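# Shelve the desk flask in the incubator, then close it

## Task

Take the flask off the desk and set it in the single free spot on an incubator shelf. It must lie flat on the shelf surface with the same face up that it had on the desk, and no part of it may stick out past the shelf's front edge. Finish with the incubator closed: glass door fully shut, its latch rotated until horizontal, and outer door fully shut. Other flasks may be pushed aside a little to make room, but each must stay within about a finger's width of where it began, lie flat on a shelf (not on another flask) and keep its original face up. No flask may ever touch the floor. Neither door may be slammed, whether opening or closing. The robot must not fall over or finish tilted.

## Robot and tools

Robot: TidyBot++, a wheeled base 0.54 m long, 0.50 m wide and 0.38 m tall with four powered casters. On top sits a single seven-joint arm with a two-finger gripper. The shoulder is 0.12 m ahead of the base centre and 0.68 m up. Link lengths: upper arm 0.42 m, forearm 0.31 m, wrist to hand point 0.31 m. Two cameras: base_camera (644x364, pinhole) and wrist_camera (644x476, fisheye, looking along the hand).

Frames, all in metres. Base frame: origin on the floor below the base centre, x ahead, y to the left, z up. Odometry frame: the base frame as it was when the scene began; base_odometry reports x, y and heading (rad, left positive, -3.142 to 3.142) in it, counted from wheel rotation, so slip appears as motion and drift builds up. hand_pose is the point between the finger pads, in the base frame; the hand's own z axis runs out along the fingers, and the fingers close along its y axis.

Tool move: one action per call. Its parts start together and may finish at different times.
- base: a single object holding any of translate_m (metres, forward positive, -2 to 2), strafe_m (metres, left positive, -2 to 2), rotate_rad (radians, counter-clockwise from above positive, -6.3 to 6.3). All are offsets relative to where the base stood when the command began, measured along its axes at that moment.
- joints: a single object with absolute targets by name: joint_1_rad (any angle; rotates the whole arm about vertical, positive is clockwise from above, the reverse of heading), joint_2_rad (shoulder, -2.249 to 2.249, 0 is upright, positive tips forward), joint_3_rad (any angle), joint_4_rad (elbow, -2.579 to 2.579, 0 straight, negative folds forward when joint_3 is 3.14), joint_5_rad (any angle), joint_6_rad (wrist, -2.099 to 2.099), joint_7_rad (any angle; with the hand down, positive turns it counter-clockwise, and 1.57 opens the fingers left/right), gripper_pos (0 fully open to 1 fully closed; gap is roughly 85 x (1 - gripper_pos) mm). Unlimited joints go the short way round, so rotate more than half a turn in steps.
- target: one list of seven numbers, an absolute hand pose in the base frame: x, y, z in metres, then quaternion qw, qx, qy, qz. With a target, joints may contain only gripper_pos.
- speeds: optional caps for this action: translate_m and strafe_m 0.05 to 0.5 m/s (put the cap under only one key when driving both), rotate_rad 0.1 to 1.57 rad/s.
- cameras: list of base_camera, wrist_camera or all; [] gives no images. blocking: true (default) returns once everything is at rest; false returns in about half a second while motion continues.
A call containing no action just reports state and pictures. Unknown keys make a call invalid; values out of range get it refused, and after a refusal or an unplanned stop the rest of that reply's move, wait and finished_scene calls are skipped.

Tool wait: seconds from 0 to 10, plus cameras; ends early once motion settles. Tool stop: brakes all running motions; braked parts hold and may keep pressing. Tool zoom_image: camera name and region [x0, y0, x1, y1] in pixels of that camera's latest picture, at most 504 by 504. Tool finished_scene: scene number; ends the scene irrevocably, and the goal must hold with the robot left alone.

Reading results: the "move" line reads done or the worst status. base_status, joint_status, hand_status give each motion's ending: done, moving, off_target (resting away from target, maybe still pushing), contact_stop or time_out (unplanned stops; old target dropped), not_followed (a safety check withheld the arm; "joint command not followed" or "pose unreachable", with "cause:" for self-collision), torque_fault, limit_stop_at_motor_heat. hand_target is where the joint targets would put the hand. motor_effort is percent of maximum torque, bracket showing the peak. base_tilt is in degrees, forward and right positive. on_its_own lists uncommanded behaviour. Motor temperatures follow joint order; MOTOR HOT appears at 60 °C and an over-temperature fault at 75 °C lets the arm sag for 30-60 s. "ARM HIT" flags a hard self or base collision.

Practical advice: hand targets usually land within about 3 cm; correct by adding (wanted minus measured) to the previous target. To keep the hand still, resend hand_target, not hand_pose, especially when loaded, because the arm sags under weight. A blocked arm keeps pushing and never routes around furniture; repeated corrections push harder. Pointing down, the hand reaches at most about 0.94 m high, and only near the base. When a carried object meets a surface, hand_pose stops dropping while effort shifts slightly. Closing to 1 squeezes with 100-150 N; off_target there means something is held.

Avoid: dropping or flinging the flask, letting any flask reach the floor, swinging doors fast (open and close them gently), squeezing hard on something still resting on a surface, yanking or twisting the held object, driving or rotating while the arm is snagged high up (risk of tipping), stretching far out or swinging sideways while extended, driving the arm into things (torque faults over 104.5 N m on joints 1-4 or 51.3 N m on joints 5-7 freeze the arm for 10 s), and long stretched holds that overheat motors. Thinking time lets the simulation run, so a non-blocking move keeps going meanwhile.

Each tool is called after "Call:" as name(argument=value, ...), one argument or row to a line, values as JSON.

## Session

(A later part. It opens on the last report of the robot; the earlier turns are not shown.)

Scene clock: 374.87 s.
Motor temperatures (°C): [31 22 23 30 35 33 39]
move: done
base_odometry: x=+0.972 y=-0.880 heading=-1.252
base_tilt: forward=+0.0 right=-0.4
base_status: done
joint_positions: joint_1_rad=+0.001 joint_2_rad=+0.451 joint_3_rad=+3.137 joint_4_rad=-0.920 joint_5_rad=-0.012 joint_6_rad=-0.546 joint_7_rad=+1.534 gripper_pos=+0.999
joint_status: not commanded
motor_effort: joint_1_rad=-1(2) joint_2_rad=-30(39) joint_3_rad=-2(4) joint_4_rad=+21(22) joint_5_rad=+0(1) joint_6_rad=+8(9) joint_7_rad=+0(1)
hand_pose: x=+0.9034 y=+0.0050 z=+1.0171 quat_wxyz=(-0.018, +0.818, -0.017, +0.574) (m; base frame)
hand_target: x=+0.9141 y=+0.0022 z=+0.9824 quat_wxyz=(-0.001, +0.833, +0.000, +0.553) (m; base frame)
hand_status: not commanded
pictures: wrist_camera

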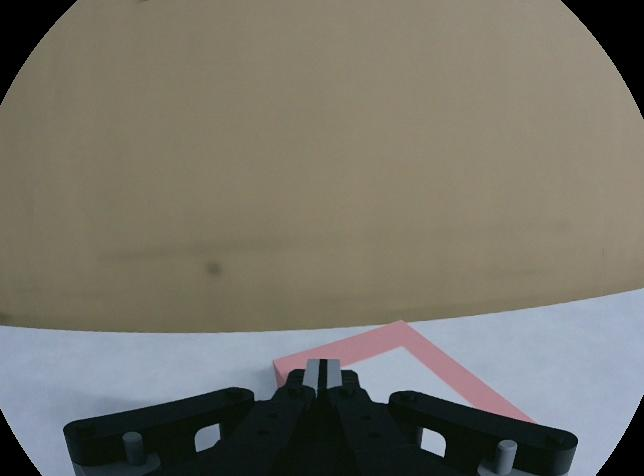

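Call:
move(
  base={"translate_m": -0.25},
  speeds={"translate_m": 0.1},
)

Scene clock: 384.60 s.
Motor temperatures (°C): [31 22 23 30 35 33 39]
move: done
base_odometry: x=+0.894 y=-0.642 heading=-1.252
base_tilt: forward=+0.0 right=-0.4
base_status: done
joint_positions: joint_1_rad=+0.001 joint_2_rad=+0.472 joint_3_rad=+3.137 joint_4_rad=-0.908 joint_5_rad=-0.012 joint_6_rad=-0.540 joint_7_rad=+1.534 gripper_pos=+0.999
joint_status: not commanded
motor_effort: joint_1_rad=+0(2) joint_2_rad=-34(37) joint_3_rad=-1(3) joint_4_rad=+19(21) joint_5_rad=+0(1) joint_6_rad=+6(8) joint_7_rad=+0(1)
hand_pose: x=+0.9112 y=+0.0049 z=+1.0101 quat_wxyz=(-0.018, +0.819, -0.017, +0.573) (m; base frame)
hand_target: x=+0.9141 y=+0.0022 z=+0.9824 quat_wxyz=(-0.001, +0.833, +0.000, +0.553) (m; base frame)
hand_status: not commanded
pictures: base_camera, wrist_camera

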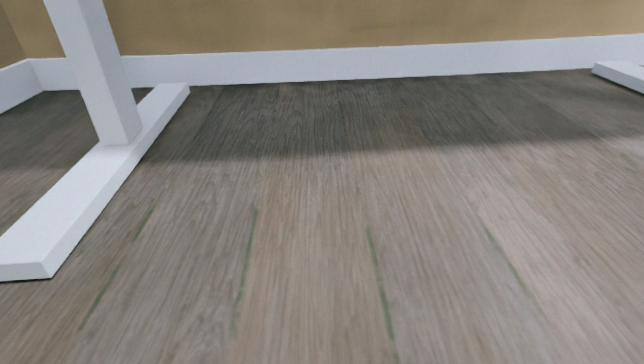

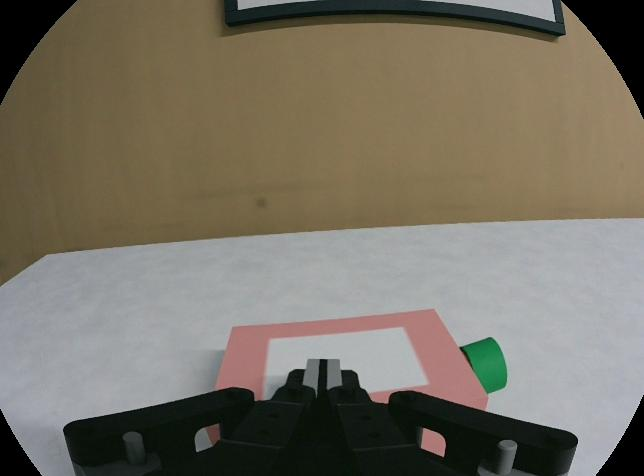

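Call:
move(
  joints={"joint_2_rad": 0.42},
  cameras=[],
)

Call:
move(
  base={"strafe_m": -0.04},
  speeds={"strafe_m": 0.1},
  cameras=["wrist_camera"],
)

Scene clock: 398.17 s.
Motor temperatures (°C): [31 23 23 30 35 33 39]
move: done
base_odometry: x=+0.894 y=-0.642 heading=-1.252
base_tilt: forward=+0.0 right=-0.2
base_status: not commanded
joint_positions: joint_1_rad=+0.001 joint_2_rad=+0.441 joint_3_rad=+3.137 joint_4_rad=-0.917 joint_5_rad=-0.012 joint_6_rad=-0.540 joint_7_rad=+1.534 gripper_pos=+0.999
joint_status: all done
motor_effort: joint_1_rad=-1(1) joint_2_rad=-37(40) joint_3_rad=-2(2) joint_4_rad=+21(22) joint_5_rad=+0(0) joint_6_rad=+9(9) joint_7_rad=+1(1)
hand_pose: x=+0.9007 y=+0.0049 z=+1.0284 quat_wxyz=(-0.018, +0.813, -0.017, +0.582) (m; base frame)
hand_target: x=+0.8912 y=+0.0022 z=+1.0373 quat_wxyz=(-0.001, +0.813, +0.000, +0.582) (m; base frame)
hand_status: not commanded
pictures: none
No camera images: "cameras" was empty.

Scene clock: 399.13 s.
Motor temperatures (°C): [31 23 23 30 35 33 39]
move: done
base_odometry: x=+0.856 y=-0.655 heading=-1.252
base_tilt: forward=+0.1 right=-0.2
base_status: done
joint_positions: joint_1_rad=+0.002 joint_2_rad=+0.441 joint_3_rad=+3.137 joint_4_rad=-0.917 joint_5_rad=-0.012 joint_6_rad=-0.540 joint_7_rad=+1.534 gripper_pos=+0.999
joint_status: not commanded
motor_effort: joint_1_rad=-1(4) joint_2_rad=-37(38) joint_3_rad=-1(4) joint_4_rad=+22(22) joint_5_rad=+0(1) joint_6_rad=+9(9) joint_7_rad=+0(1)
hand_pose: x=+0.9005 y=+0.0041 z=+1.0288 quat_wxyz=(-0.018, +0.813, -0.017, +0.582) (m; base frame)
hand_target: x=+0.8912 y=+0.0022 z=+1.0373 quat_wxyz=(-0.001, +0.813, +0.000, +0.582) (m; base frame)
hand_status: not commanded
pictures: wrist_camera

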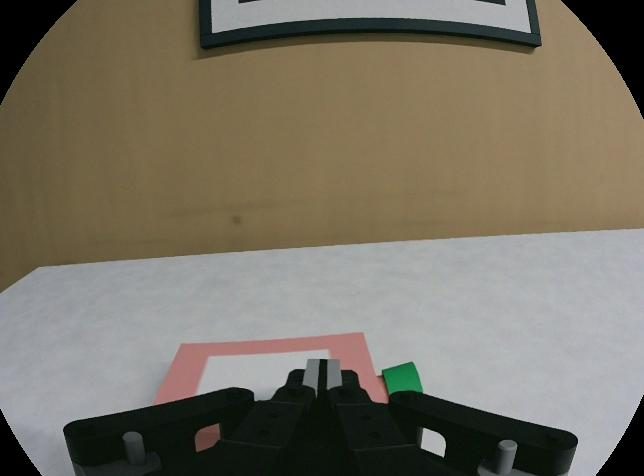

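Call:
move(
  joints={"joint_2_rad": 0.485},
  cameras=[],
)

Call:
move(
  base={"translate_m": -0.1},
  speeds={"translate_m": 0.08},
  cameras=["wrist_camera"],
)

Scene clock: 404.30 s.
Motor temperatures (°C): [31 23 23 30 35 33 39]
move: done
base_odometry: x=+0.856 y=-0.655 heading=-1.252
base_tilt: forward=+0.1 right=-0.3
base_status: not commanded
joint_positions: joint_1_rad=+0.002 joint_2_rad=+0.467 joint_3_rad=+3.137 joint_4_rad=-0.914 joint_5_rad=-0.012 joint_6_rad=-0.538 joint_7_rad=+1.534 gripper_pos=+0.999
joint_status: all done
motor_effort: joint_1_rad=-1(1) joint_2_rad=-34(38) joint_3_rad=-2(2) joint_4_rad=+19(22) joint_5_rad=+0(1) joint_6_rad=+6(9) joint_7_rad=+0(1)
hand_pose: x=+0.9098 y=+0.0041 z=+1.0105 quat_wxyz=(-0.018, +0.819, -0.017, +0.574) (m; base frame)
hand_target: x=+0.9126 y=+0.0022 z=+0.9864 quat_wxyz=(-0.001, +0.832, +0.000, +0.555) (m; base frame)
hand_status: not commanded
pictures: none
No camera images: "cameras" was empty.

Scene clock: 406.07 s.
Motor temperatures (°C): [31 23 23 30 35 33 39]
move: done
base_odometry: x=+0.824 y=-0.560 heading=-1.252
base_tilt: forward=+0.1 right=-0.3
base_status: done
joint_positions: joint_1_rad=+0.002 joint_2_rad=+0.468 joint_3_rad=+3.137 joint_4_rad=-0.913 joint_5_rad=-0.012 joint_6_rad=-0.538 joint_7_rad=+1.534 gripper_pos=+0.999
joint_status: not commanded
motor_effort: joint_1_rad=+0(2) joint_2_rad=-35(39) joint_3_rad=-1(3) joint_4_rad=+19(21) joint_5_rad=+0(1) joint_6_rad=+6(8) joint_7_rad=+1(1)
hand_pose: x=+0.9102 y=+0.0041 z=+1.0103 quat_wxyz=(-0.018, +0.819, -0.017, +0.574) (m; base frame)
hand_target: x=+0.9126 y=+0.0022 z=+0.9864 quat_wxyz=(-0.001, +0.832, +0.000, +0.555) (m; base frame)
hand_status: not commanded
pictures: wrist_camera

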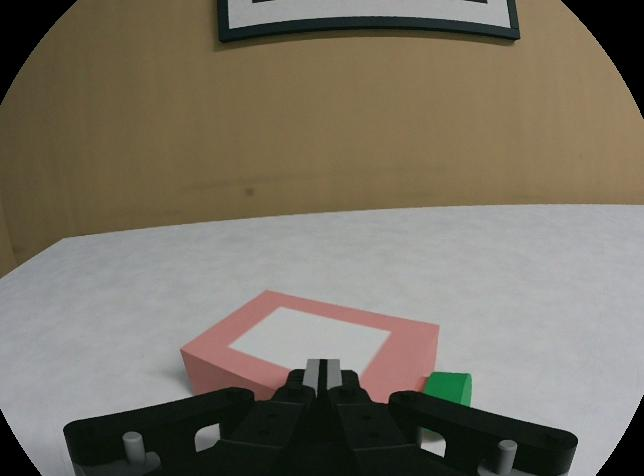

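Call:
move(
  base={"translate_m": -0.08, "strafe_m": 0.03},
  speeds={"translate_m": 0.08},
  cameras=["wrist_camera"],
)

Scene clock: 411.00 s.
Motor temperatures (°C): [31 23 23 30 35 33 39]
move: done
base_odometry: x=+0.827 y=-0.474 heading=-1.252
base_tilt: forward=+0.0 right=-0.3
base_status: done
joint_positions: joint_1_rad=+0.002 joint_2_rad=+0.469 joint_3_rad=+3.137 joint_4_rad=-0.912 joint_5_rad=-0.012 joint_6_rad=-0.538 joint_7_rad=+1.534 gripper_pos=+0.999
joint_status: not commanded
motor_effort: joint_1_rad=+0(3) joint_2_rad=-34(37) joint_3_rad=-1(3) joint_4_rad=+19(20) joint_5_rad=+0(1) joint_6_rad=+7(8) joint_7_rad=+0(1)
hand_pose: x=+0.9103 y=+0.0041 z=+1.0103 quat_wxyz=(-0.018, +0.819, -0.017, +0.574) (m; base frame)
hand_target: x=+0.9126 y=+0.0022 z=+0.9864 quat_wxyz=(-0.001, +0.832, +0.000, +0.555) (m; base frame)
hand_status: not commanded
pictures: wrist_camera

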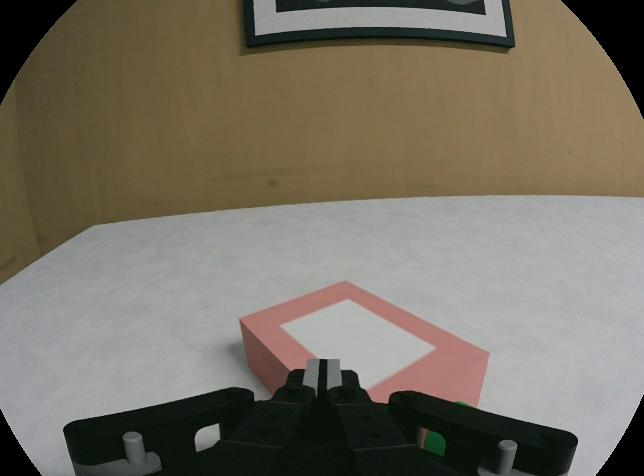

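Call:
move(
  base={"translate_m": -0.04, "strafe_m": 0.05},
  speeds={"translate_m": 0.08},
  cameras=["wrist_camera"],
)

Scene clock: 420.10 s.
Motor temperatures (°C): [31 23 23 30 35 33 39]
move: done
base_odometry: x=+0.862 y=-0.420 heading=-1.252
base_tilt: forward=+0.0 right=-0.4
base_status: done
joint_positions: joint_1_rad=+0.002 joint_2_rad=+0.469 joint_3_rad=+3.137 joint_4_rad=-0.912 joint_5_rad=-0.012 joint_6_rad=-0.538 joint_7_rad=+1.534 gripper_pos=+0.999
joint_status: not commanded
motor_effort: joint_1_rad=+0(4) joint_2_rad=-34(36) joint_3_rad=-2(3) joint_4_rad=+19(20) joint_5_rad=+0(1) joint_6_rad=+7(8) joint_7_rad=+0(1)
hand_pose: x=+0.9104 y=+0.0042 z=+1.0103 quat_wxyz=(-0.018, +0.819, -0.017, +0.574) (m; base frame)
hand_target: x=+0.9126 y=+0.0022 z=+0.9864 quat_wxyz=(-0.001, +0.832, +0.000, +0.555) (m; base frame)
hand_status: not commanded
pictures: wrist_camera

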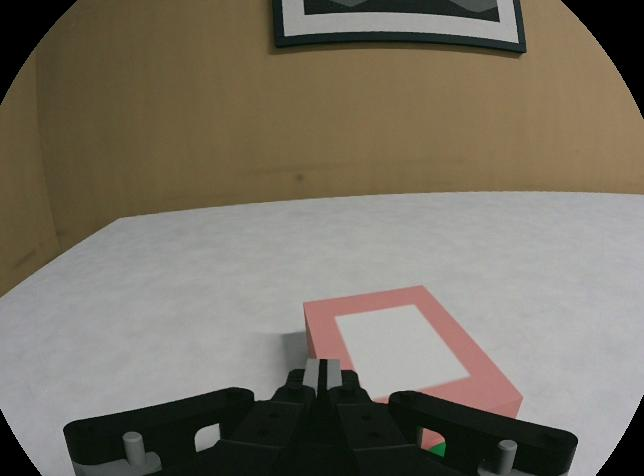

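Call:
move(
  joints={"joint_2_rad": 0.40},
  cameras=[],
)

Call:
move(
  base={"translate_m": -0.2},
  joints={"gripper_pos": 0},
  cameras=["wrist_camera"],
)

Scene clock: 427.77 s.
Motor temperatures (°C): [31 23 23 30 35 33 39]
move: done
base_odometry: x=+0.862 y=-0.420 heading=-1.252
base_tilt: forward=+0.0 right=-0.3
base_status: not commanded
joint_positions: joint_1_rad=+0.002 joint_2_rad=+0.416 joint_3_rad=+3.137 joint_4_rad=-0.921 joint_5_rad=-0.012 joint_6_rad=-0.538 joint_7_rad=+1.534 gripper_pos=+0.999
joint_status: all done
motor_effort: joint_1_rad=+0(1) joint_2_rad=-37(41) joint_3_rad=-2(2) joint_4_rad=+22(23) joint_5_rad=+0(0) joint_6_rad=+9(9) joint_7_rad=+1(1)
hand_pose: x=+0.8919 y=+0.0043 z=+1.0461 quat_wxyz=(-0.018, +0.806, -0.017, +0.591) (m; base frame)
hand_target: x=+0.8839 y=+0.0022 z=+1.0527 quat_wxyz=(-0.001, +0.808, +0.000, +0.590) (m; base frame)
hand_status: not commanded
pictures: none
No camera images: "cameras" was empty.

Scene clock: 429.37 s.
Motor temperatures (°C): [31 23 23 30 35 33 39]
move: done
base_odometry: x=+0.800 y=-0.230 heading=-1.252
base_tilt: forward=+0.0 right=-0.4
base_status: done
joint_positions: joint_1_rad=+0.002 joint_2_rad=+0.404 joint_3_rad=+3.137 joint_4_rad=-0.921 joint_5_rad=-0.012 joint_6_rad=-0.538 joint_7_rad=+1.534 gripper_pos=+0.000
joint_status: all done
motor_effort: joint_1_rad=-1(1) joint_2_rad=-36(42) joint_3_rad=-1(2) joint_4_rad=+22(23) joint_5_rad=+0(1) joint_6_rad=+8(9) joint_7_rad=+0(1)
hand_pose: x=+0.8873 y=+0.0044 z=+1.0557 quat_wxyz=(-0.018, +0.802, -0.017, +0.596) (m; base frame)
hand_target: x=+0.8839 y=+0.0022 z=+1.0527 quat_wxyz=(-0.001, +0.808, +0.000, +0.590) (m; base frame)
hand_status: not commanded
pictures: wrist_camera

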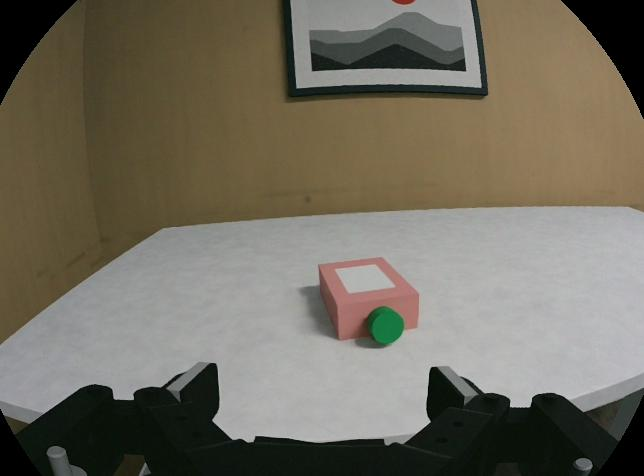

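Call:
move(
  base={"rotate_rad": 0.18, "strafe_m": -0.26},
  joints={"joint_2_rad": 0.215, "joint_4_rad": -1.27, "joint_6_rad": -0.45},
  cameras=["wrist_camera"],
)

Scene clock: 447.37 s.
Motor temperatures (°C): [31 23 23 30 35 33 39]
move: done
base_odometry: x=+0.553 y=-0.312 heading=-1.071
base_tilt: forward=+0.1 right=-0.2
base_status: done
joint_positions: joint_1_rad=+0.009 joint_2_rad=+0.231 joint_3_rad=+3.142 joint_4_rad=-1.257 joint_5_rad=-0.012 joint_6_rad=-0.494 joint_7_rad=+1.534 gripper_pos=+0.000
joint_status: all done
motor_effort: joint_1_rad=+0(7) joint_2_rad=-30(38) joint_3_rad=-1(5) joint_4_rad=+22(23) joint_5_rad=+0(1) joint_6_rad=+8(10) joint_7_rad=+0(1)
hand_pose: x=+0.8138 y=-0.0032 z=+0.9930 quat_wxyz=(-0.013, +0.836, -0.022, +0.548) (m; base frame)
hand_target: x=+0.8128 y=+0.0023 z=+1.0089 quat_wxyz=(-0.001, +0.823, +0.000, +0.567) (m; base frame)
hand_status: not commanded
pictures: wrist_camera

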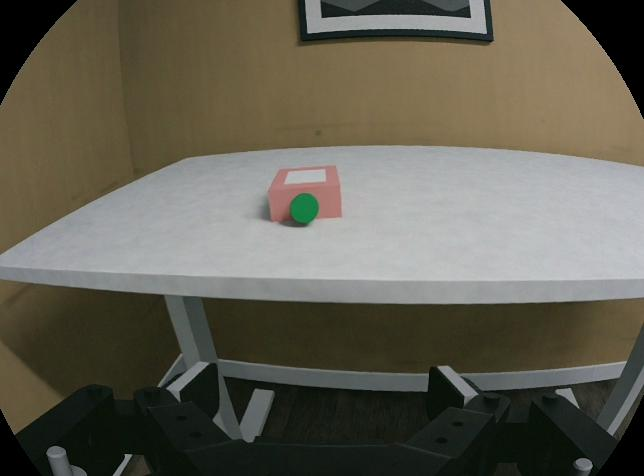

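Call:
move(
  base={"translate_m": 0.15, "strafe_m": 0.017},
  speeds={"translate_m": 0.15},
  cameras=["wrist_camera"],
)

Scene clock: 455.00 s.
Motor temperatures (°C): [31 23 23 30 35 33 39]
move: done
base_odometry: x=+0.639 y=-0.436 heading=-1.071
base_tilt: forward=+0.1 right=-0.3
base_status: done
joint_positions: joint_1_rad=+0.008 joint_2_rad=+0.226 joint_3_rad=+3.142 joint_4_rad=-1.260 joint_5_rad=-0.012 joint_6_rad=-0.492 joint_7_rad=+1.534 gripper_pos=+0.000
joint_status: not commanded
motor_effort: joint_1_rad=-1(2) joint_2_rad=-30(33) joint_3_rad=-1(2) joint_4_rad=+22(22) joint_5_rad=+0(0) joint_6_rad=+8(9) joint_7_rad=+1(1)
hand_pose: x=+0.8125 y=-0.0031 z=+0.9955 quat_wxyz=(-0.013, +0.835, -0.022, +0.550) (m; base frame)
hand_target: x=+0.8128 y=+0.0023 z=+1.0089 quat_wxyz=(-0.001, +0.823, +0.000, +0.567) (m; base frame)
hand_status: not commanded
pictures: wrist_camera

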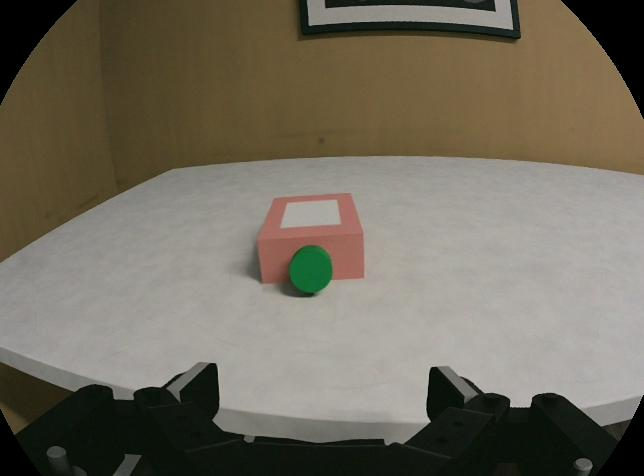

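Call:
move(
  base={"translate_m": 0.095, "strafe_m": 0.007},
  speeds={"translate_m": 0.08},
  cameras=["wrist_camera"],
)

Scene clock: 466.23 s.
Motor temperatures (°C): [31 23 23 30 35 33 39]
move: done
base_odometry: x=+0.691 y=-0.516 heading=-1.071
base_tilt: forward=+0.0 right=-0.3
base_status: done
joint_positions: joint_1_rad=+0.008 joint_2_rad=+0.224 joint_3_rad=+3.142 joint_4_rad=-1.260 joint_5_rad=-0.012 joint_6_rad=-0.491 joint_7_rad=+1.534 gripper_pos=+0.000
joint_status: not commanded
motor_effort: joint_1_rad=+0(2) joint_2_rad=-30(33) joint_3_rad=-1(2) joint_4_rad=+22(23) joint_5_rad=+0(1) joint_6_rad=+8(9) joint_7_rad=+1(1)
hand_pose: x=+0.8120 y=-0.0030 z=+0.9967 quat_wxyz=(-0.013, +0.834, -0.022, +0.551) (m; base frame)
hand_target: x=+0.8128 y=+0.0023 z=+1.0089 quat_wxyz=(-0.001, +0.823, +0.000, +0.567) (m; base frame)
hand_status: not commanded
pictures: wrist_camera

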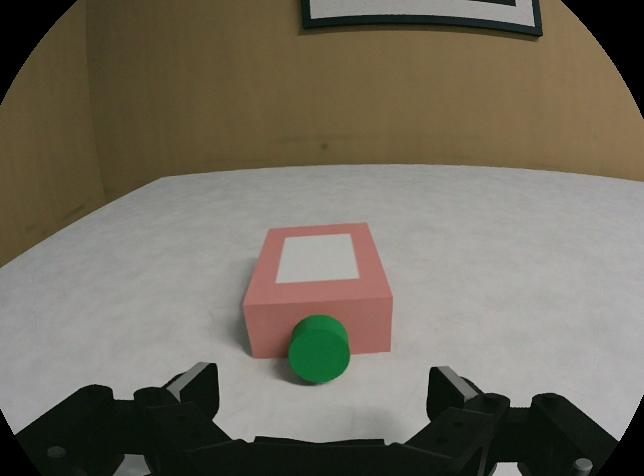

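Call:
move(
  base={"translate_m": 0.042},
  speeds={"translate_m": 0.06},
  joints={"joint_4_rad": -1.285, "joint_6_rad": -0.43},
  cameras=["wrist_camera"],
)

Scene clock: 476.27 s.
Motor temperatures (°C): [31 23 23 30 35 33 39]
move: done
base_odometry: x=+0.711 y=-0.552 heading=-1.071
base_tilt: forward=+0.1 right=-0.3
base_status: done
joint_positions: joint_1_rad=+0.008 joint_2_rad=+0.223 joint_3_rad=+3.142 joint_4_rad=-1.275 joint_5_rad=-0.012 joint_6_rad=-0.470 joint_7_rad=+1.534 gripper_pos=+0.000
joint_status: all done
motor_effort: joint_1_rad=-1(2) joint_2_rad=-30(33) joint_3_rad=-1(2) joint_4_rad=+22(23) joint_5_rad=+0(1) joint_6_rad=+8(9) joint_7_rad=+0(1)
hand_pose: x=+0.8126 y=-0.0031 z=+0.9945 quat_wxyz=(-0.013, +0.832, -0.022, +0.554) (m; base frame)
hand_target: x=+0.8138 y=+0.0023 z=+1.0057 quat_wxyz=(-0.001, +0.822, +0.000, +0.569) (m; base frame)
hand_status: not commanded
pictures: wrist_camera

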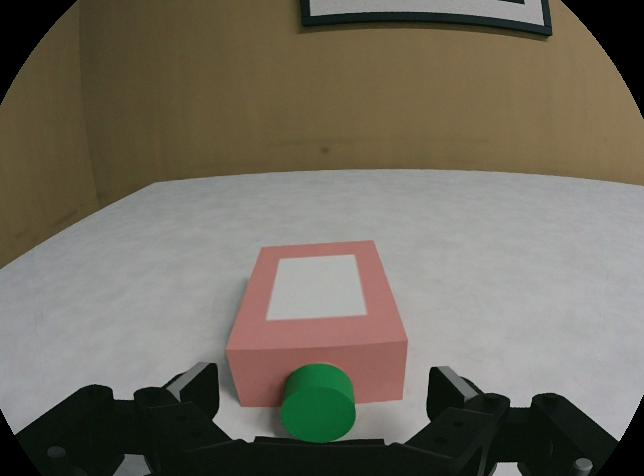

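Call:
move(
  base={"translate_m": 0.01},
  speeds={"translate_m": 0.06},
  cameras=[],
)

Call:
move(
  joints={"gripper_pos": 0.9},
  cameras=["wrist_camera"],
)

Scene clock: 482.70 s.
Motor temperatures (°C): [31 23 23 30 35 33 39]
move: done
base_odometry: x=+0.716 y=-0.561 heading=-1.071
base_tilt: forward=+0.0 right=-0.3
base_status: done
joint_positions: joint_1_rad=+0.008 joint_2_rad=+0.225 joint_3_rad=+3.142 joint_4_rad=-1.276 joint_5_rad=-0.012 joint_6_rad=-0.469 joint_7_rad=+1.534 gripper_pos=+0.000
joint_status: not commanded
motor_effort: joint_1_rad=-1(2) joint_2_rad=-30(34) joint_3_rad=-1(2) joint_4_rad=+21(22) joint_5_rad=+0(0) joint_6_rad=+8(9) joint_7_rad=+1(1)
hand_pose: x=+0.8134 y=-0.0031 z=+0.9927 quat_wxyz=(-0.013, +0.833, -0.022, +0.553) (m; base frame)
hand_target: x=+0.8138 y=+0.0023 z=+1.0057 quat_wxyz=(-0.001, +0.822, +0.000, +0.569) (m; base frame)
hand_status: not commanded
pictures: none
No camera images: "cameras" was empty.

Scene clock: 483.90 s.
Motor temperatures (°C): [31 23 23 30 35 33 39]
move: done
base_odometry: x=+0.716 y=-0.561 heading=-1.071
base_tilt: forward=+0.1 right=-0.4
base_status: not commanded
joint_positions: joint_1_rad=+0.008 joint_2_rad=+0.212 joint_3_rad=+3.142 joint_4_rad=-1.278 joint_5_rad=-0.012 joint_6_rad=-0.450 joint_7_rad=+1.534 gripper_pos=+0.900
joint_status: all done
motor_effort: joint_1_rad=-1(1) joint_2_rad=-28(30) joint_3_rad=-2(2) joint_4_rad=+20(22) joint_5_rad=+0(1) joint_6_rad=+7(9) joint_7_rad=+0(1)
hand_pose: x=+0.8112 y=-0.0032 z=+1.0063 quat_wxyz=(-0.013, +0.824, -0.022, +0.565) (m; base frame)
hand_target: x=+0.8138 y=+0.0023 z=+1.0057 quat_wxyz=(-0.001, +0.822, +0.000, +0.569) (m; base frame)
hand_status: not commanded
pictures: wrist_camera

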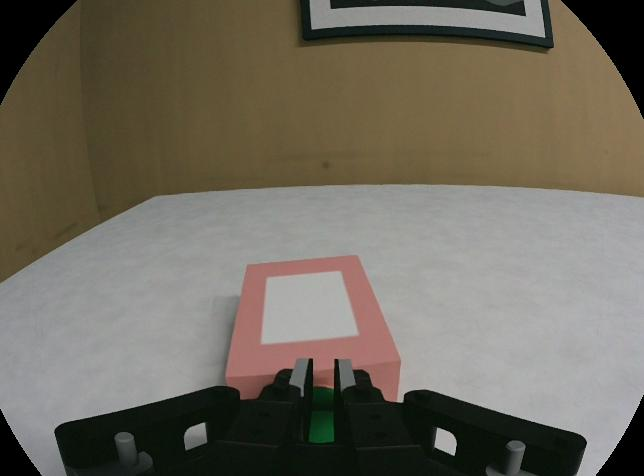

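Call:
move(
  joints={"gripper_pos": 0.0},
  cameras=[],
)

Call:
move(
  joints={"joint_4_rad": -1.325, "joint_6_rad": -0.39},
  cameras=["wrist_camera"],
)

Scene clock: 491.30 s.
Motor temperatures (°C): [31 23 23 30 35 33 39]
move: done
base_odometry: x=+0.716 y=-0.561 heading=-1.071
base_tilt: forward=+0.0 right=-0.3
base_status: not commanded
joint_positions: joint_1_rad=+0.008 joint_2_rad=+0.212 joint_3_rad=+3.142 joint_4_rad=-1.279 joint_5_rad=-0.012 joint_6_rad=-0.450 joint_7_rad=+1.534 gripper_pos=+0.000
joint_status: all done
motor_effort: joint_1_rad=+0(1) joint_2_rad=-30(30) joint_3_rad=-1(2) joint_4_rad=+22(22) joint_5_rad=+0(1) joint_6_rad=+8(9) joint_7_rad=+0(1)
hand_pose: x=+0.8111 y=-0.0032 z=+1.0055 quat_wxyz=(-0.013, +0.825, -0.022, +0.565) (m; base frame)
hand_target: x=+0.8138 y=+0.0023 z=+1.0057 quat_wxyz=(-0.001, +0.822, +0.000, +0.569) (m; base frame)
hand_status: not commanded
pictures: none
No camera images: "cameras" was empty.

Scene clock: 492.03 s.
Motor temperatures (°C): [31 23 23 30 35 33 39]
move: done
base_odometry: x=+0.716 y=-0.561 heading=-1.071
base_tilt: forward=+0.0 right=-0.3
base_status: not commanded
joint_positions: joint_1_rad=+0.008 joint_2_rad=+0.215 joint_3_rad=+3.142 joint_4_rad=-1.318 joint_5_rad=-0.012 joint_6_rad=-0.424 joint_7_rad=+1.534 gripper_pos=+0.000
joint_status: all done
motor_effort: joint_1_rad=+0(1) joint_2_rad=-29(31) joint_3_rad=+0(2) joint_4_rad=+22(23) joint_5_rad=+0(1) joint_6_rad=+9(9) joint_7_rad=+1(1)
hand_pose: x=+0.8111 y=-0.0032 z=+0.9878 quat_wxyz=(-0.013, +0.829, -0.022, +0.558) (m; base frame)
hand_target: x=+0.8144 y=+0.0023 z=+0.9931 quat_wxyz=(-0.001, +0.822, +0.000, +0.569) (m; base frame)
hand_status: not commanded
pictures: wrist_camera

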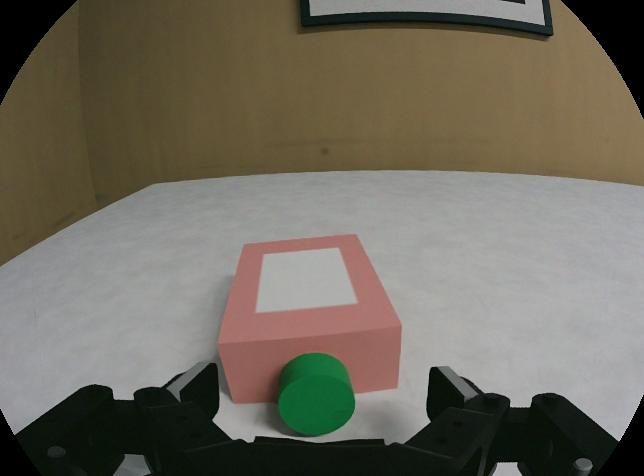

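Call:
move(
  base={"translate_m": -0.008, "strafe_m": 0.002},
  speeds={"translate_m": 0.06},
  joints={"joint_4_rad": -1.34, "joint_6_rad": -0.375},
  cameras=[],
)

Call:
move(
  joints={"gripper_pos": 0.6},
  cameras=["wrist_camera"],
)

Scene clock: 501.77 s.
Motor temperatures (°C): [31 23 23 30 35 33 39]
move: done
base_odometry: x=+0.714 y=-0.553 heading=-1.071
base_tilt: forward=+0.0 right=-0.3
base_status: done
joint_positions: joint_1_rad=+0.008 joint_2_rad=+0.216 joint_3_rad=+3.142 joint_4_rad=-1.332 joint_5_rad=-0.012 joint_6_rad=-0.412 joint_7_rad=+1.534 gripper_pos=+0.000
joint_status: all done
motor_effort: joint_1_rad=-1(2) joint_2_rad=-29(32) joint_3_rad=-1(3) joint_4_rad=+21(23) joint_5_rad=+0(0) joint_6_rad=+9(9) joint_7_rad=+0(1)
hand_pose: x=+0.8114 y=-0.0030 z=+0.9819 quat_wxyz=(-0.013, +0.830, -0.022, +0.557) (m; base frame)
hand_target: x=+0.8145 y=+0.0023 z=+0.9884 quat_wxyz=(-0.001, +0.822, +0.000, +0.569) (m; base frame)
hand_status: not commanded
pictures: none
No camera images: "cameras" was empty.

Scene clock: 502.63 s.
Motor temperatures (°C): [31 23 23 30 35 33 39]
move: done
base_odometry: x=+0.714 y=-0.553 heading=-1.071
base_tilt: forward=+0.1 right=-0.3
base_status: not commanded
joint_positions: joint_1_rad=+0.008 joint_2_rad=+0.216 joint_3_rad=+3.142 joint_4_rad=-1.332 joint_5_rad=-0.012 joint_6_rad=-0.412 joint_7_rad=+1.534 gripper_pos=+0.600
joint_status: all done
motor_effort: joint_1_rad=-1(1) joint_2_rad=-29(30) joint_3_rad=+0(2) joint_4_rad=+22(22) joint_5_rad=+0(1) joint_6_rad=+8(9) joint_7_rad=+1(1)
hand_pose: x=+0.8114 y=-0.0030 z=+0.9819 quat_wxyz=(-0.013, +0.830, -0.022, +0.557) (m; base frame)
hand_target: x=+0.8145 y=+0.0023 z=+0.9884 quat_wxyz=(-0.001, +0.822, +0.000, +0.569) (m; base frame)
hand_status: not commanded
pictures: wrist_camera

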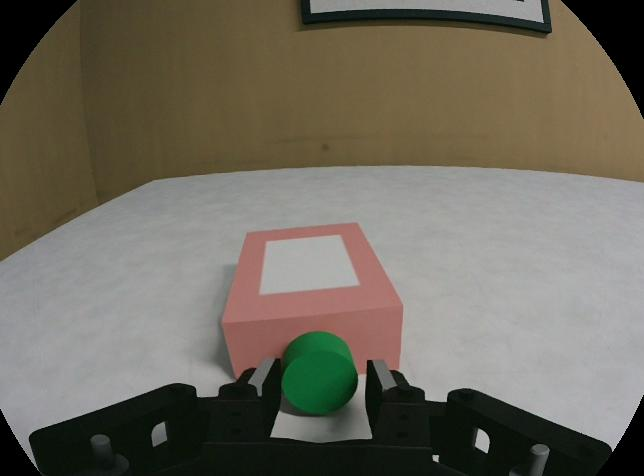

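Good straddle. Close gently.

Call:
move(
  joints={"gripper_pos": 0.75},
  cameras=[],
)

Call:
move(
  joints={"gripper_pos": 0.9},
  cameras=["wrist_camera"],
)

Scene clock: 508.53 s.
Motor temperatures (°C): [31 23 23 30 35 33 39]
move: off_target
base_odometry: x=+0.714 y=-0.553 heading=-1.071
base_tilt: forward=+0.1 right=-0.3
base_status: not commanded
joint_positions: joint_1_rad=+0.008 joint_2_rad=+0.216 joint_3_rad=+3.142 joint_4_rad=-1.332 joint_5_rad=-0.012 joint_6_rad=-0.411 joint_7_rad=+1.534 gripper_pos=+0.716
joint_status: gripper_pos off_target (ended at +0.716, target +0.750)
motor_effort: joint_1_rad=+0(1) joint_2_rad=-29(30) joint_3_rad=-1(2) joint_4_rad=+22(22) joint_5_rad=+0(0) joint_6_rad=+8(9) joint_7_rad=+0(1)
hand_pose: x=+0.8115 y=-0.0031 z=+0.9822 quat_wxyz=(-0.013, +0.830, -0.022, +0.557) (m; base frame)
hand_target: x=+0.8145 y=+0.0023 z=+0.9884 quat_wxyz=(-0.001, +0.822, +0.000, +0.569) (m; base frame)
hand_status: not commanded
pictures: none
No camera images: "cameras" was empty.

Scene clock: 509.10 s.
Motor temperatures (°C): [31 23 23 30 35 33 39]
move: off_target
base_odometry: x=+0.714 y=-0.553 heading=-1.071
base_tilt: forward=+0.0 right=-0.3
base_status: not commanded
joint_positions: joint_1_rad=+0.008 joint_2_rad=+0.216 joint_3_rad=+3.142 joint_4_rad=-1.332 joint_5_rad=-0.012 joint_6_rad=-0.411 joint_7_rad=+1.534 gripper_pos=+0.716
joint_status: gripper_pos off_target (ended at +0.716, target +0.900)
motor_effort: joint_1_rad=-1(1) joint_2_rad=-29(29) joint_3_rad=-1(2) joint_4_rad=+21(22) joint_5_rad=+0(0) joint_6_rad=+8(8) joint_7_rad=+1(1)
hand_pose: x=+0.8115 y=-0.0031 z=+0.9822 quat_wxyz=(-0.013, +0.830, -0.022, +0.557) (m; base frame)
hand_target: x=+0.8145 y=+0.0023 z=+0.9884 quat_wxyz=(-0.001, +0.822, +0.000, +0.569) (m; base frame)
hand_status: not commanded
pictures: wrist_camera

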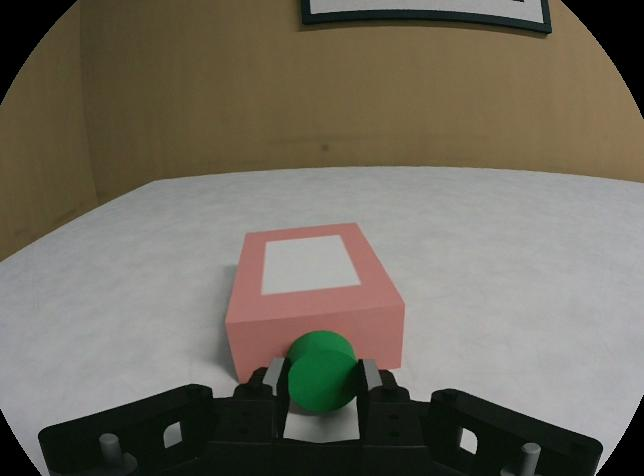

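Call:
move(
  joints={"gripper_pos": 0.6},
  cameras=[],
)

Call:
move(
  joints={"joint_4_rad": -1.31, "joint_6_rad": -0.405},
  cameras=[],
)

Call:
move(
  joints={"gripper_pos": 0.9},
  cameras=["wrist_camera"],
)

Scene clock: 519.33 s.
Motor temperatures (°C): [31 23 23 30 35 33 39]
move: done
base_odometry: x=+0.714 y=-0.553 heading=-1.071
base_tilt: forward=+0.0 right=-0.4
base_status: not commanded
joint_positions: joint_1_rad=+0.008 joint_2_rad=+0.216 joint_3_rad=+3.142 joint_4_rad=-1.332 joint_5_rad=-0.012 joint_6_rad=-0.411 joint_7_rad=+1.534 gripper_pos=+0.600
joint_status: all done
motor_effort: joint_1_rad=+0(1) joint_2_rad=-30(30) joint_3_rad=-2(2) joint_4_rad=+22(23) joint_5_rad=+0(1) joint_6_rad=+8(9) joint_7_rad=+0(1)
hand_pose: x=+0.8115 y=-0.0031 z=+0.9822 quat_wxyz=(-0.013, +0.830, -0.022, +0.557) (m; base frame)
hand_target: x=+0.8145 y=+0.0023 z=+0.9884 quat_wxyz=(-0.001, +0.822, +0.000, +0.569) (m; base frame)
hand_status: not commanded
pictures: none
No camera images: "cameras" was empty.

Scene clock: 519.97 s.
Motor temperatures (°C): [31 23 23 30 35 33 39]
move: done
base_odometry: x=+0.714 y=-0.553 heading=-1.071
base_tilt: forward=+0.0 right=-0.3
base_status: not commanded
joint_positions: joint_1_rad=+0.008 joint_2_rad=+0.216 joint_3_rad=+3.142 joint_4_rad=-1.319 joint_5_rad=-0.012 joint_6_rad=-0.411 joint_7_rad=+1.534 gripper_pos=+0.600
joint_status: all done
motor_effort: joint_1_rad=-1(1) joint_2_rad=-29(31) joint_3_rad=-1(2) joint_4_rad=+22(24) joint_5_rad=+0(1) joint_6_rad=+9(9) joint_7_rad=+0(1)
hand_pose: x=+0.8129 y=-0.0031 z=+0.9899 quat_wxyz=(-0.013, +0.826, -0.022, +0.563) (m; base frame)
hand_target: x=+0.8142 y=+0.0023 z=+0.9979 quat_wxyz=(-0.001, +0.822, +0.000, +0.569) (m; base frame)
hand_status: not commanded
pictures: none
No camera images: "cameras" was empty.

Scene clock: 520.67 s.
Motor temperatures (°C): [31 23 23 30 35 33 39]
move: off_target
base_odometry: x=+0.714 y=-0.553 heading=-1.071
base_tilt: forward=+0.1 right=-0.3
base_status: not commanded
joint_positions: joint_1_rad=+0.008 joint_2_rad=+0.216 joint_3_rad=+3.142 joint_4_rad=-1.319 joint_5_rad=-0.012 joint_6_rad=-0.411 joint_7_rad=+1.534 gripper_pos=+0.729
joint_status: gripper_pos off_target (ended at +0.729, target +0.900)
motor_effort: joint_1_rad=+0(1) joint_2_rad=-29(30) joint_3_rad=-1(2) joint_4_rad=+21(22) joint_5_rad=+0(1) joint_6_rad=+8(9) joint_7_rad=+1(1)
hand_pose: x=+0.8130 y=-0.0031 z=+0.9904 quat_wxyz=(-0.013, +0.826, -0.022, +0.563) (m; base frame)
hand_target: x=+0.8142 y=+0.0023 z=+0.9979 quat_wxyz=(-0.001, +0.822, +0.000, +0.569) (m; base frame)
hand_status: not commanded
pictures: wrist_camera

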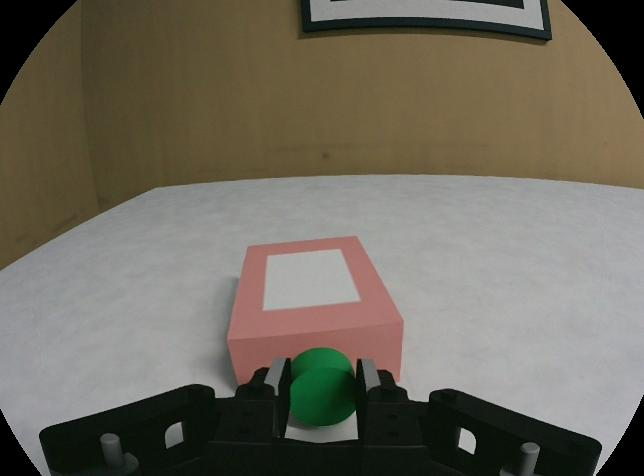

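Call:
move(
  joints={"gripper_pos": 0.6},
  cameras=[],
)

Call:
move(
  joints={"joint_4_rad": -1.36, "joint_6_rad": -0.355},
  cameras=[],
)

Call:
move(
  joints={"gripper_pos": 0.9},
  cameras=["wrist_camera"],
)

Scene clock: 528.33 s.
Motor temperatures (°C): [31 23 23 30 35 33 39]
move: done
base_odometry: x=+0.714 y=-0.553 heading=-1.071
base_tilt: forward=+0.1 right=-0.3
base_status: not commanded
joint_positions: joint_1_rad=+0.008 joint_2_rad=+0.216 joint_3_rad=+3.142 joint_4_rad=-1.319 joint_5_rad=-0.012 joint_6_rad=-0.411 joint_7_rad=+1.534 gripper_pos=+0.600
joint_status: all done
motor_effort: joint_1_rad=-1(1) joint_2_rad=-30(31) joint_3_rad=-1(2) joint_4_rad=+21(22) joint_5_rad=+1(1) joint_6_rad=+9(9) joint_7_rad=+0(1)
hand_pose: x=+0.8130 y=-0.0031 z=+0.9904 quat_wxyz=(-0.013, +0.826, -0.022, +0.563) (m; base frame)
hand_target: x=+0.8142 y=+0.0023 z=+0.9979 quat_wxyz=(-0.001, +0.822, +0.000, +0.569) (m; base frame)
hand_status: not commanded
pictures: none
No camera images: "cameras" was empty.

Scene clock: 529.07 s.
Motor temperatures (°C): [31 23 23 30 35 33 39]
move: done
base_odometry: x=+0.714 y=-0.553 heading=-1.071
base_tilt: forward=+0.1 right=-0.3
base_status: not commanded
joint_positions: joint_1_rad=+0.008 joint_2_rad=+0.217 joint_3_rad=+3.142 joint_4_rad=-1.355 joint_5_rad=-0.012 joint_6_rad=-0.386 joint_7_rad=+1.534 gripper_pos=+0.600
joint_status: all done
motor_effort: joint_1_rad=+0(1) joint_2_rad=-30(31) joint_3_rad=-1(2) joint_4_rad=+21(23) joint_5_rad=+0(1) joint_6_rad=+8(9) joint_7_rad=+0(1)
hand_pose: x=+0.8122 y=-0.0031 z=+0.9748 quat_wxyz=(-0.013, +0.830, -0.022, +0.558) (m; base frame)
hand_target: x=+0.8145 y=+0.0023 z=+0.9821 quat_wxyz=(-0.001, +0.822, +0.000, +0.569) (m; base frame)
hand_status: not commanded
pictures: none
No camera images: "cameras" was empty.

Scene clock: 529.77 s.
Motor temperatures (°C): [31 23 23 30 35 33 39]
move: off_target
base_odometry: x=+0.714 y=-0.553 heading=-1.071
base_tilt: forward=+0.1 right=-0.3
base_status: not commanded
joint_positions: joint_1_rad=+0.008 joint_2_rad=+0.217 joint_3_rad=+3.142 joint_4_rad=-1.355 joint_5_rad=-0.012 joint_6_rad=-0.385 joint_7_rad=+1.534 gripper_pos=+0.712
joint_status: gripper_pos off_target (ended at +0.712, target +0.900)
motor_effort: joint_1_rad=-1(1) joint_2_rad=-29(30) joint_3_rad=-1(1) joint_4_rad=+21(22) joint_5_rad=+0(1) joint_6_rad=+8(8) joint_7_rad=+1(1)
hand_pose: x=+0.8123 y=-0.0032 z=+0.9750 quat_wxyz=(-0.013, +0.829, -0.022, +0.558) (m; base frame)
hand_target: x=+0.8145 y=+0.0023 z=+0.9821 quat_wxyz=(-0.001, +0.822, +0.000, +0.569) (m; base frame)
hand_status: not commanded
pictures: wrist_camera

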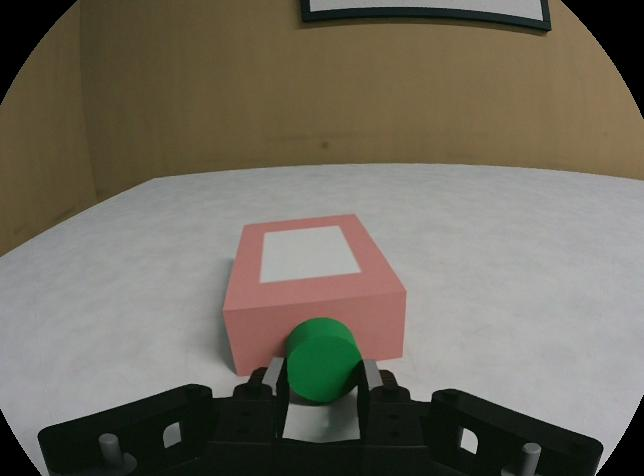

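Call:
move(
  joints={"joint_4_rad": -1.27, "joint_6_rad": -0.445},
  cameras=["wrist_camera"],
)

Scene clock: 537.50 s.
Motor temperatures (°C): [31 23 23 30 35 33 39]
move: done
base_odometry: x=+0.714 y=-0.553 heading=-1.071
base_tilt: forward=+0.0 right=-0.3
base_status: not commanded
joint_positions: joint_1_rad=+0.008 joint_2_rad=+0.221 joint_3_rad=+3.142 joint_4_rad=-1.290 joint_5_rad=-0.012 joint_6_rad=-0.416 joint_7_rad=+1.534 gripper_pos=+0.712
joint_status: all done
motor_effort: joint_1_rad=+0(1) joint_2_rad=-31(32) joint_3_rad=-1(1) joint_4_rad=+23(24) joint_5_rad=+0(1) joint_6_rad=+9(10) joint_7_rad=+0(1)
hand_pose: x=+0.8168 y=-0.0031 z=+1.0027 quat_wxyz=(-0.013, +0.821, -0.022, +0.571) (m; base frame)
hand_target: x=+0.8134 y=+0.0023 z=+1.0104 quat_wxyz=(-0.001, +0.822, +0.000, +0.569) (m; base frame)
hand_status: not commanded
pictures: wrist_camera

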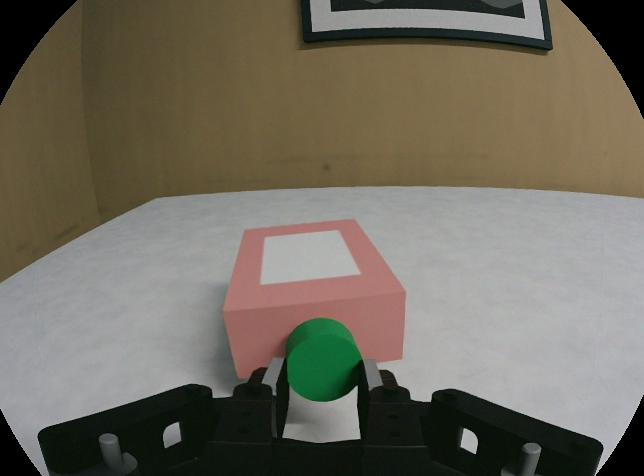

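Call:
move(
  joints={"joint_4_rad": -1.23, "joint_6_rad": -0.485},
  cameras=[],
)

Call:
move(
  base={"translate_m": -0.65},
  speeds={"translate_m": 0.25},
  cameras=[],
)

Call:
move(
  base={"rotate_rad": -1.52},
  speeds={"rotate_rad": 0.5},
)

Scene clock: 553.17 s.
Motor temperatures (°C): [31 23 23 30 35 33 39]
move: done
base_odometry: x=+0.714 y=-0.553 heading=-1.071
base_tilt: forward=+0.1 right=-0.3
base_status: not commanded
joint_positions: joint_1_rad=+0.008 joint_2_rad=+0.221 joint_3_rad=+3.142 joint_4_rad=-1.250 joint_5_rad=-0.012 joint_6_rad=-0.445 joint_7_rad=+1.534 gripper_pos=+0.712
joint_status: all done
motor_effort: joint_1_rad=+0(2) joint_2_rad=-31(32) joint_3_rad=+0(2) joint_4_rad=+23(24) joint_5_rad=+0(1) joint_6_rad=+10(10) joint_7_rad=+0(1)
hand_pose: x=+0.8171 y=-0.0030 z=+1.0181 quat_wxyz=(-0.013, +0.818, -0.022, +0.575) (m; base frame)
hand_target: x=+0.8121 y=+0.0023 z=+1.0229 quat_wxyz=(-0.001, +0.822, +0.000, +0.569) (m; base frame)
hand_status: not commanded
pictures: none
No camera images: "cameras" was empty.

Scene clock: 556.60 s.
Motor temperatures (°C): [31 23 23 30 35 33 39]
move: done
base_odometry: x=+0.403 y=+0.017 heading=-1.071
base_tilt: forward=+0.1 right=-0.3
base_status: done
joint_positions: joint_1_rad=+0.007 joint_2_rad=+0.225 joint_3_rad=+3.142 joint_4_rad=-1.250 joint_5_rad=-0.012 joint_6_rad=-0.445 joint_7_rad=+1.534 gripper_pos=+0.712
joint_status: not commanded
motor_effort: joint_1_rad=+0(2) joint_2_rad=-31(35) joint_3_rad=-1(3) joint_4_rad=+23(24) joint_5_rad=+0(1) joint_6_rad=+9(10) joint_7_rad=+1(1)
hand_pose: x=+0.8183 y=-0.0022 z=+1.0158 quat_wxyz=(-0.014, +0.819, -0.021, +0.574) (m; base frame)
hand_target: x=+0.8121 y=+0.0023 z=+1.0229 quat_wxyz=(-0.001, +0.822, +0.000, +0.569) (m; base frame)
hand_status: not commanded
pictures: none
No camera images: "cameras" was empty.

Scene clock: 560.47 s.
Motor temperatures (°C): [31 23 23 30 35 33 39]
move: done
base_odometry: x=+0.402 y=+0.017 heading=-2.591
base_tilt: forward=+0.0 right=-0.3
base_status: done
joint_positions: joint_1_rad=+0.003 joint_2_rad=+0.225 joint_3_rad=+3.142 joint_4_rad=-1.250 joint_5_rad=-0.012 joint_6_rad=-0.445 joint_7_rad=+1.534 gripper_pos=+0.712
joint_status: not commanded
motor_effort: joint_1_rad=-1(4) joint_2_rad=-31(32) joint_3_rad=-1(5) joint_4_rad=+23(23) joint_5_rad=+0(1) joint_6_rad=+9(10) joint_7_rad=+1(1)
hand_pose: x=+0.8183 y=+0.0009 z=+1.0158 quat_wxyz=(-0.015, +0.819, -0.019, +0.574) (m; base frame)
hand_target: x=+0.8121 y=+0.0023 z=+1.0229 quat_wxyz=(-0.001, +0.822, +0.000, +0.569) (m; base frame)
hand_status: not commanded
pictures: base_camera, wrist_camera

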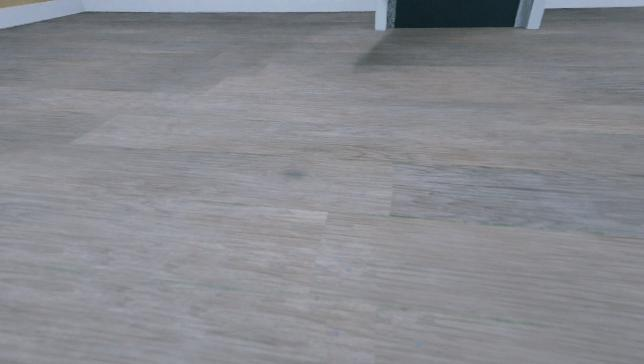

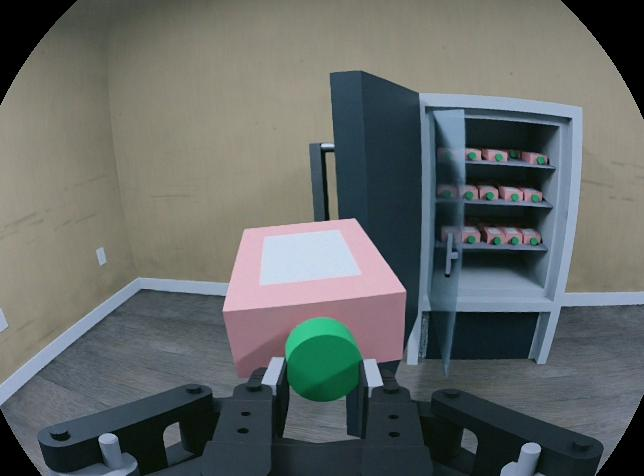

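Call:
move(
  base={"rotate_rad": -0.23},
  speeds={"rotate_rad": 0.4},
  cameras=[],
)

Call:
move(
  base={"strafe_m": -0.37, "translate_m": 0.45},
  speeds={"translate_m": 0.25},
)

Scene clock: 584.53 s.
Motor temperatures (°C): [31 23 23 30 35 33 39]
move: done
base_odometry: x=+0.402 y=+0.017 heading=-2.820
base_tilt: forward=+0.0 right=-0.3
base_status: done
joint_positions: joint_1_rad=+0.003 joint_2_rad=+0.225 joint_3_rad=+3.140 joint_4_rad=-1.250 joint_5_rad=-0.012 joint_6_rad=-0.445 joint_7_rad=+1.534 gripper_pos=+0.712
joint_status: not commanded
motor_effort: joint_1_rad=+0(4) joint_2_rad=-32(32) joint_3_rad=-1(4) joint_4_rad=+23(23) joint_5_rad=+0(1) joint_6_rad=+9(10) joint_7_rad=+1(1)
hand_pose: x=+0.8183 y=+0.0023 z=+1.0158 quat_wxyz=(-0.016, +0.819, -0.019, +0.573) (m; base frame)
hand_target: x=+0.8121 y=+0.0023 z=+1.0229 quat_wxyz=(-0.001, +0.822, +0.000, +0.569) (m; base frame)
hand_status: not commanded
pictures: none
No camera images: "cameras" was empty.

Scene clock: 587.73 s.
Motor temperatures (°C): [31 23 23 30 35 33 39]
move: done
base_odometry: x=-0.141 y=+0.227 heading=-2.821
base_tilt: forward=+0.1 right=-0.3
base_status: done
joint_positions: joint_1_rad=+0.002 joint_2_rad=+0.227 joint_3_rad=+3.140 joint_4_rad=-1.250 joint_5_rad=-0.012 joint_6_rad=-0.445 joint_7_rad=+1.534 gripper_pos=+0.712
joint_status: not commanded
motor_effort: joint_1_rad=+0(4) joint_2_rad=-31(34) joint_3_rad=-2(4) joint_4_rad=+23(23) joint_5_rad=+0(1) joint_6_rad=+9(10) joint_7_rad=+0(1)
hand_pose: x=+0.8190 y=+0.0026 z=+1.0143 quat_wxyz=(-0.016, +0.819, -0.018, +0.573) (m; base frame)
hand_target: x=+0.8121 y=+0.0023 z=+1.0229 quat_wxyz=(-0.001, +0.822, +0.000, +0.569) (m; base frame)
hand_status: not commanded
pictures: base_camera, wrist_camera

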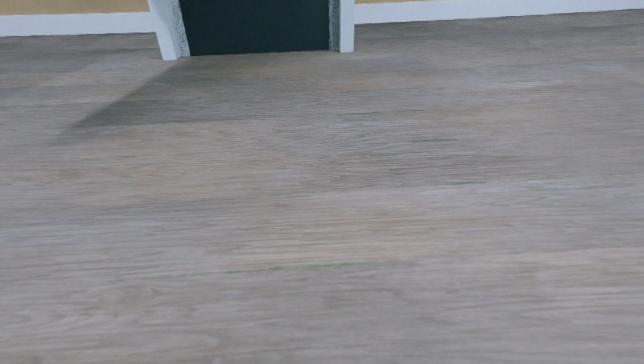

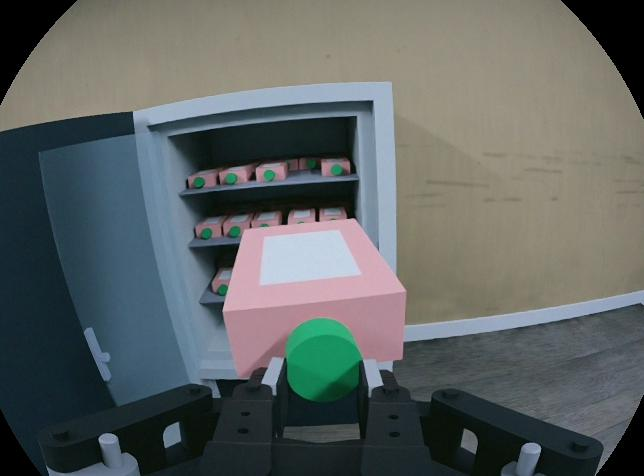

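Call:
move(
  base={"rotate_rad": -0.08},
  speeds={"rotate_rad": 0.3},
  cameras=[],
)

Call:
move(
  base={"strafe_m": 0.19, "translate_m": 0.4},
  speeds={"translate_m": 0.2},
)

Scene clock: 616.00 s.
Motor temperatures (°C): [31 23 23 30 35 32 39]
move: done
base_odometry: x=-0.142 y=+0.227 heading=-2.901
base_tilt: forward=+0.0 right=-0.3
base_status: done
joint_positions: joint_1_rad=+0.005 joint_2_rad=+0.227 joint_3_rad=+3.144 joint_4_rad=-1.250 joint_5_rad=-0.012 joint_6_rad=-0.445 joint_7_rad=+1.534 gripper_pos=+0.712
joint_status: not commanded
motor_effort: joint_1_rad=-1(3) joint_2_rad=-31(32) joint_3_rad=+0(4) joint_4_rad=+22(23) joint_5_rad=+0(1) joint_6_rad=+10(10) joint_7_rad=+1(1)
hand_pose: x=+0.8191 y=-0.0022 z=+1.0143 quat_wxyz=(-0.013, +0.819, -0.021, +0.573) (m; base frame)
hand_target: x=+0.8121 y=+0.0023 z=+1.0229 quat_wxyz=(-0.001, +0.822, +0.000, +0.569) (m; base frame)
hand_status: not commanded
pictures: none
No camera images: "cameras" was empty.

Scene clock: 618.90 s.
Motor temperatures (°C): [31 23 23 30 35 32 39]
move: done
base_odometry: x=-0.485 y=-0.053 heading=-2.901
base_tilt: forward=+0.1 right=-0.3
base_status: done
joint_positions: joint_1_rad=+0.004 joint_2_rad=+0.230 joint_3_rad=+3.144 joint_4_rad=-1.249 joint_5_rad=-0.012 joint_6_rad=-0.445 joint_7_rad=+1.534 gripper_pos=+0.712
joint_status: not commanded
motor_effort: joint_1_rad=+0(2) joint_2_rad=-31(35) joint_3_rad=-1(2) joint_4_rad=+23(25) joint_5_rad=+0(1) joint_6_rad=+9(10) joint_7_rad=+0(1)
hand_pose: x=+0.8200 y=-0.0016 z=+1.0123 quat_wxyz=(-0.014, +0.820, -0.021, +0.571) (m; base frame)
hand_target: x=+0.8121 y=+0.0023 z=+1.0229 quat_wxyz=(-0.001, +0.822, +0.000, +0.569) (m; base frame)
hand_status: not commanded
pictures: base_camera, wrist_camera

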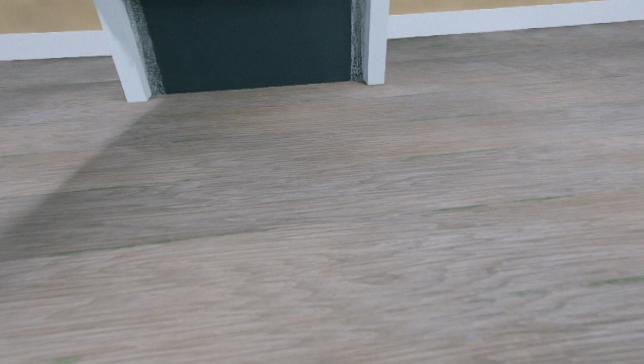

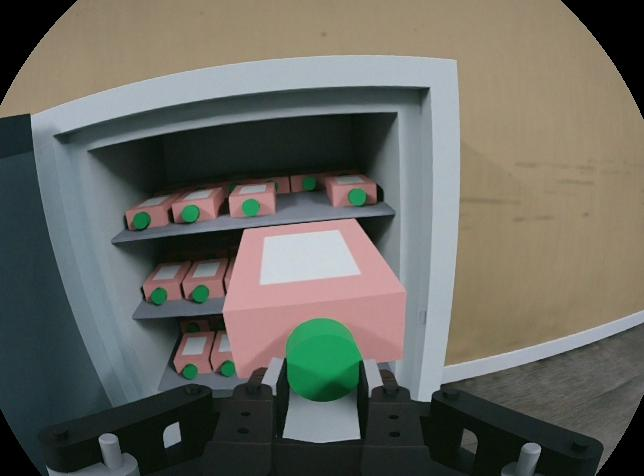

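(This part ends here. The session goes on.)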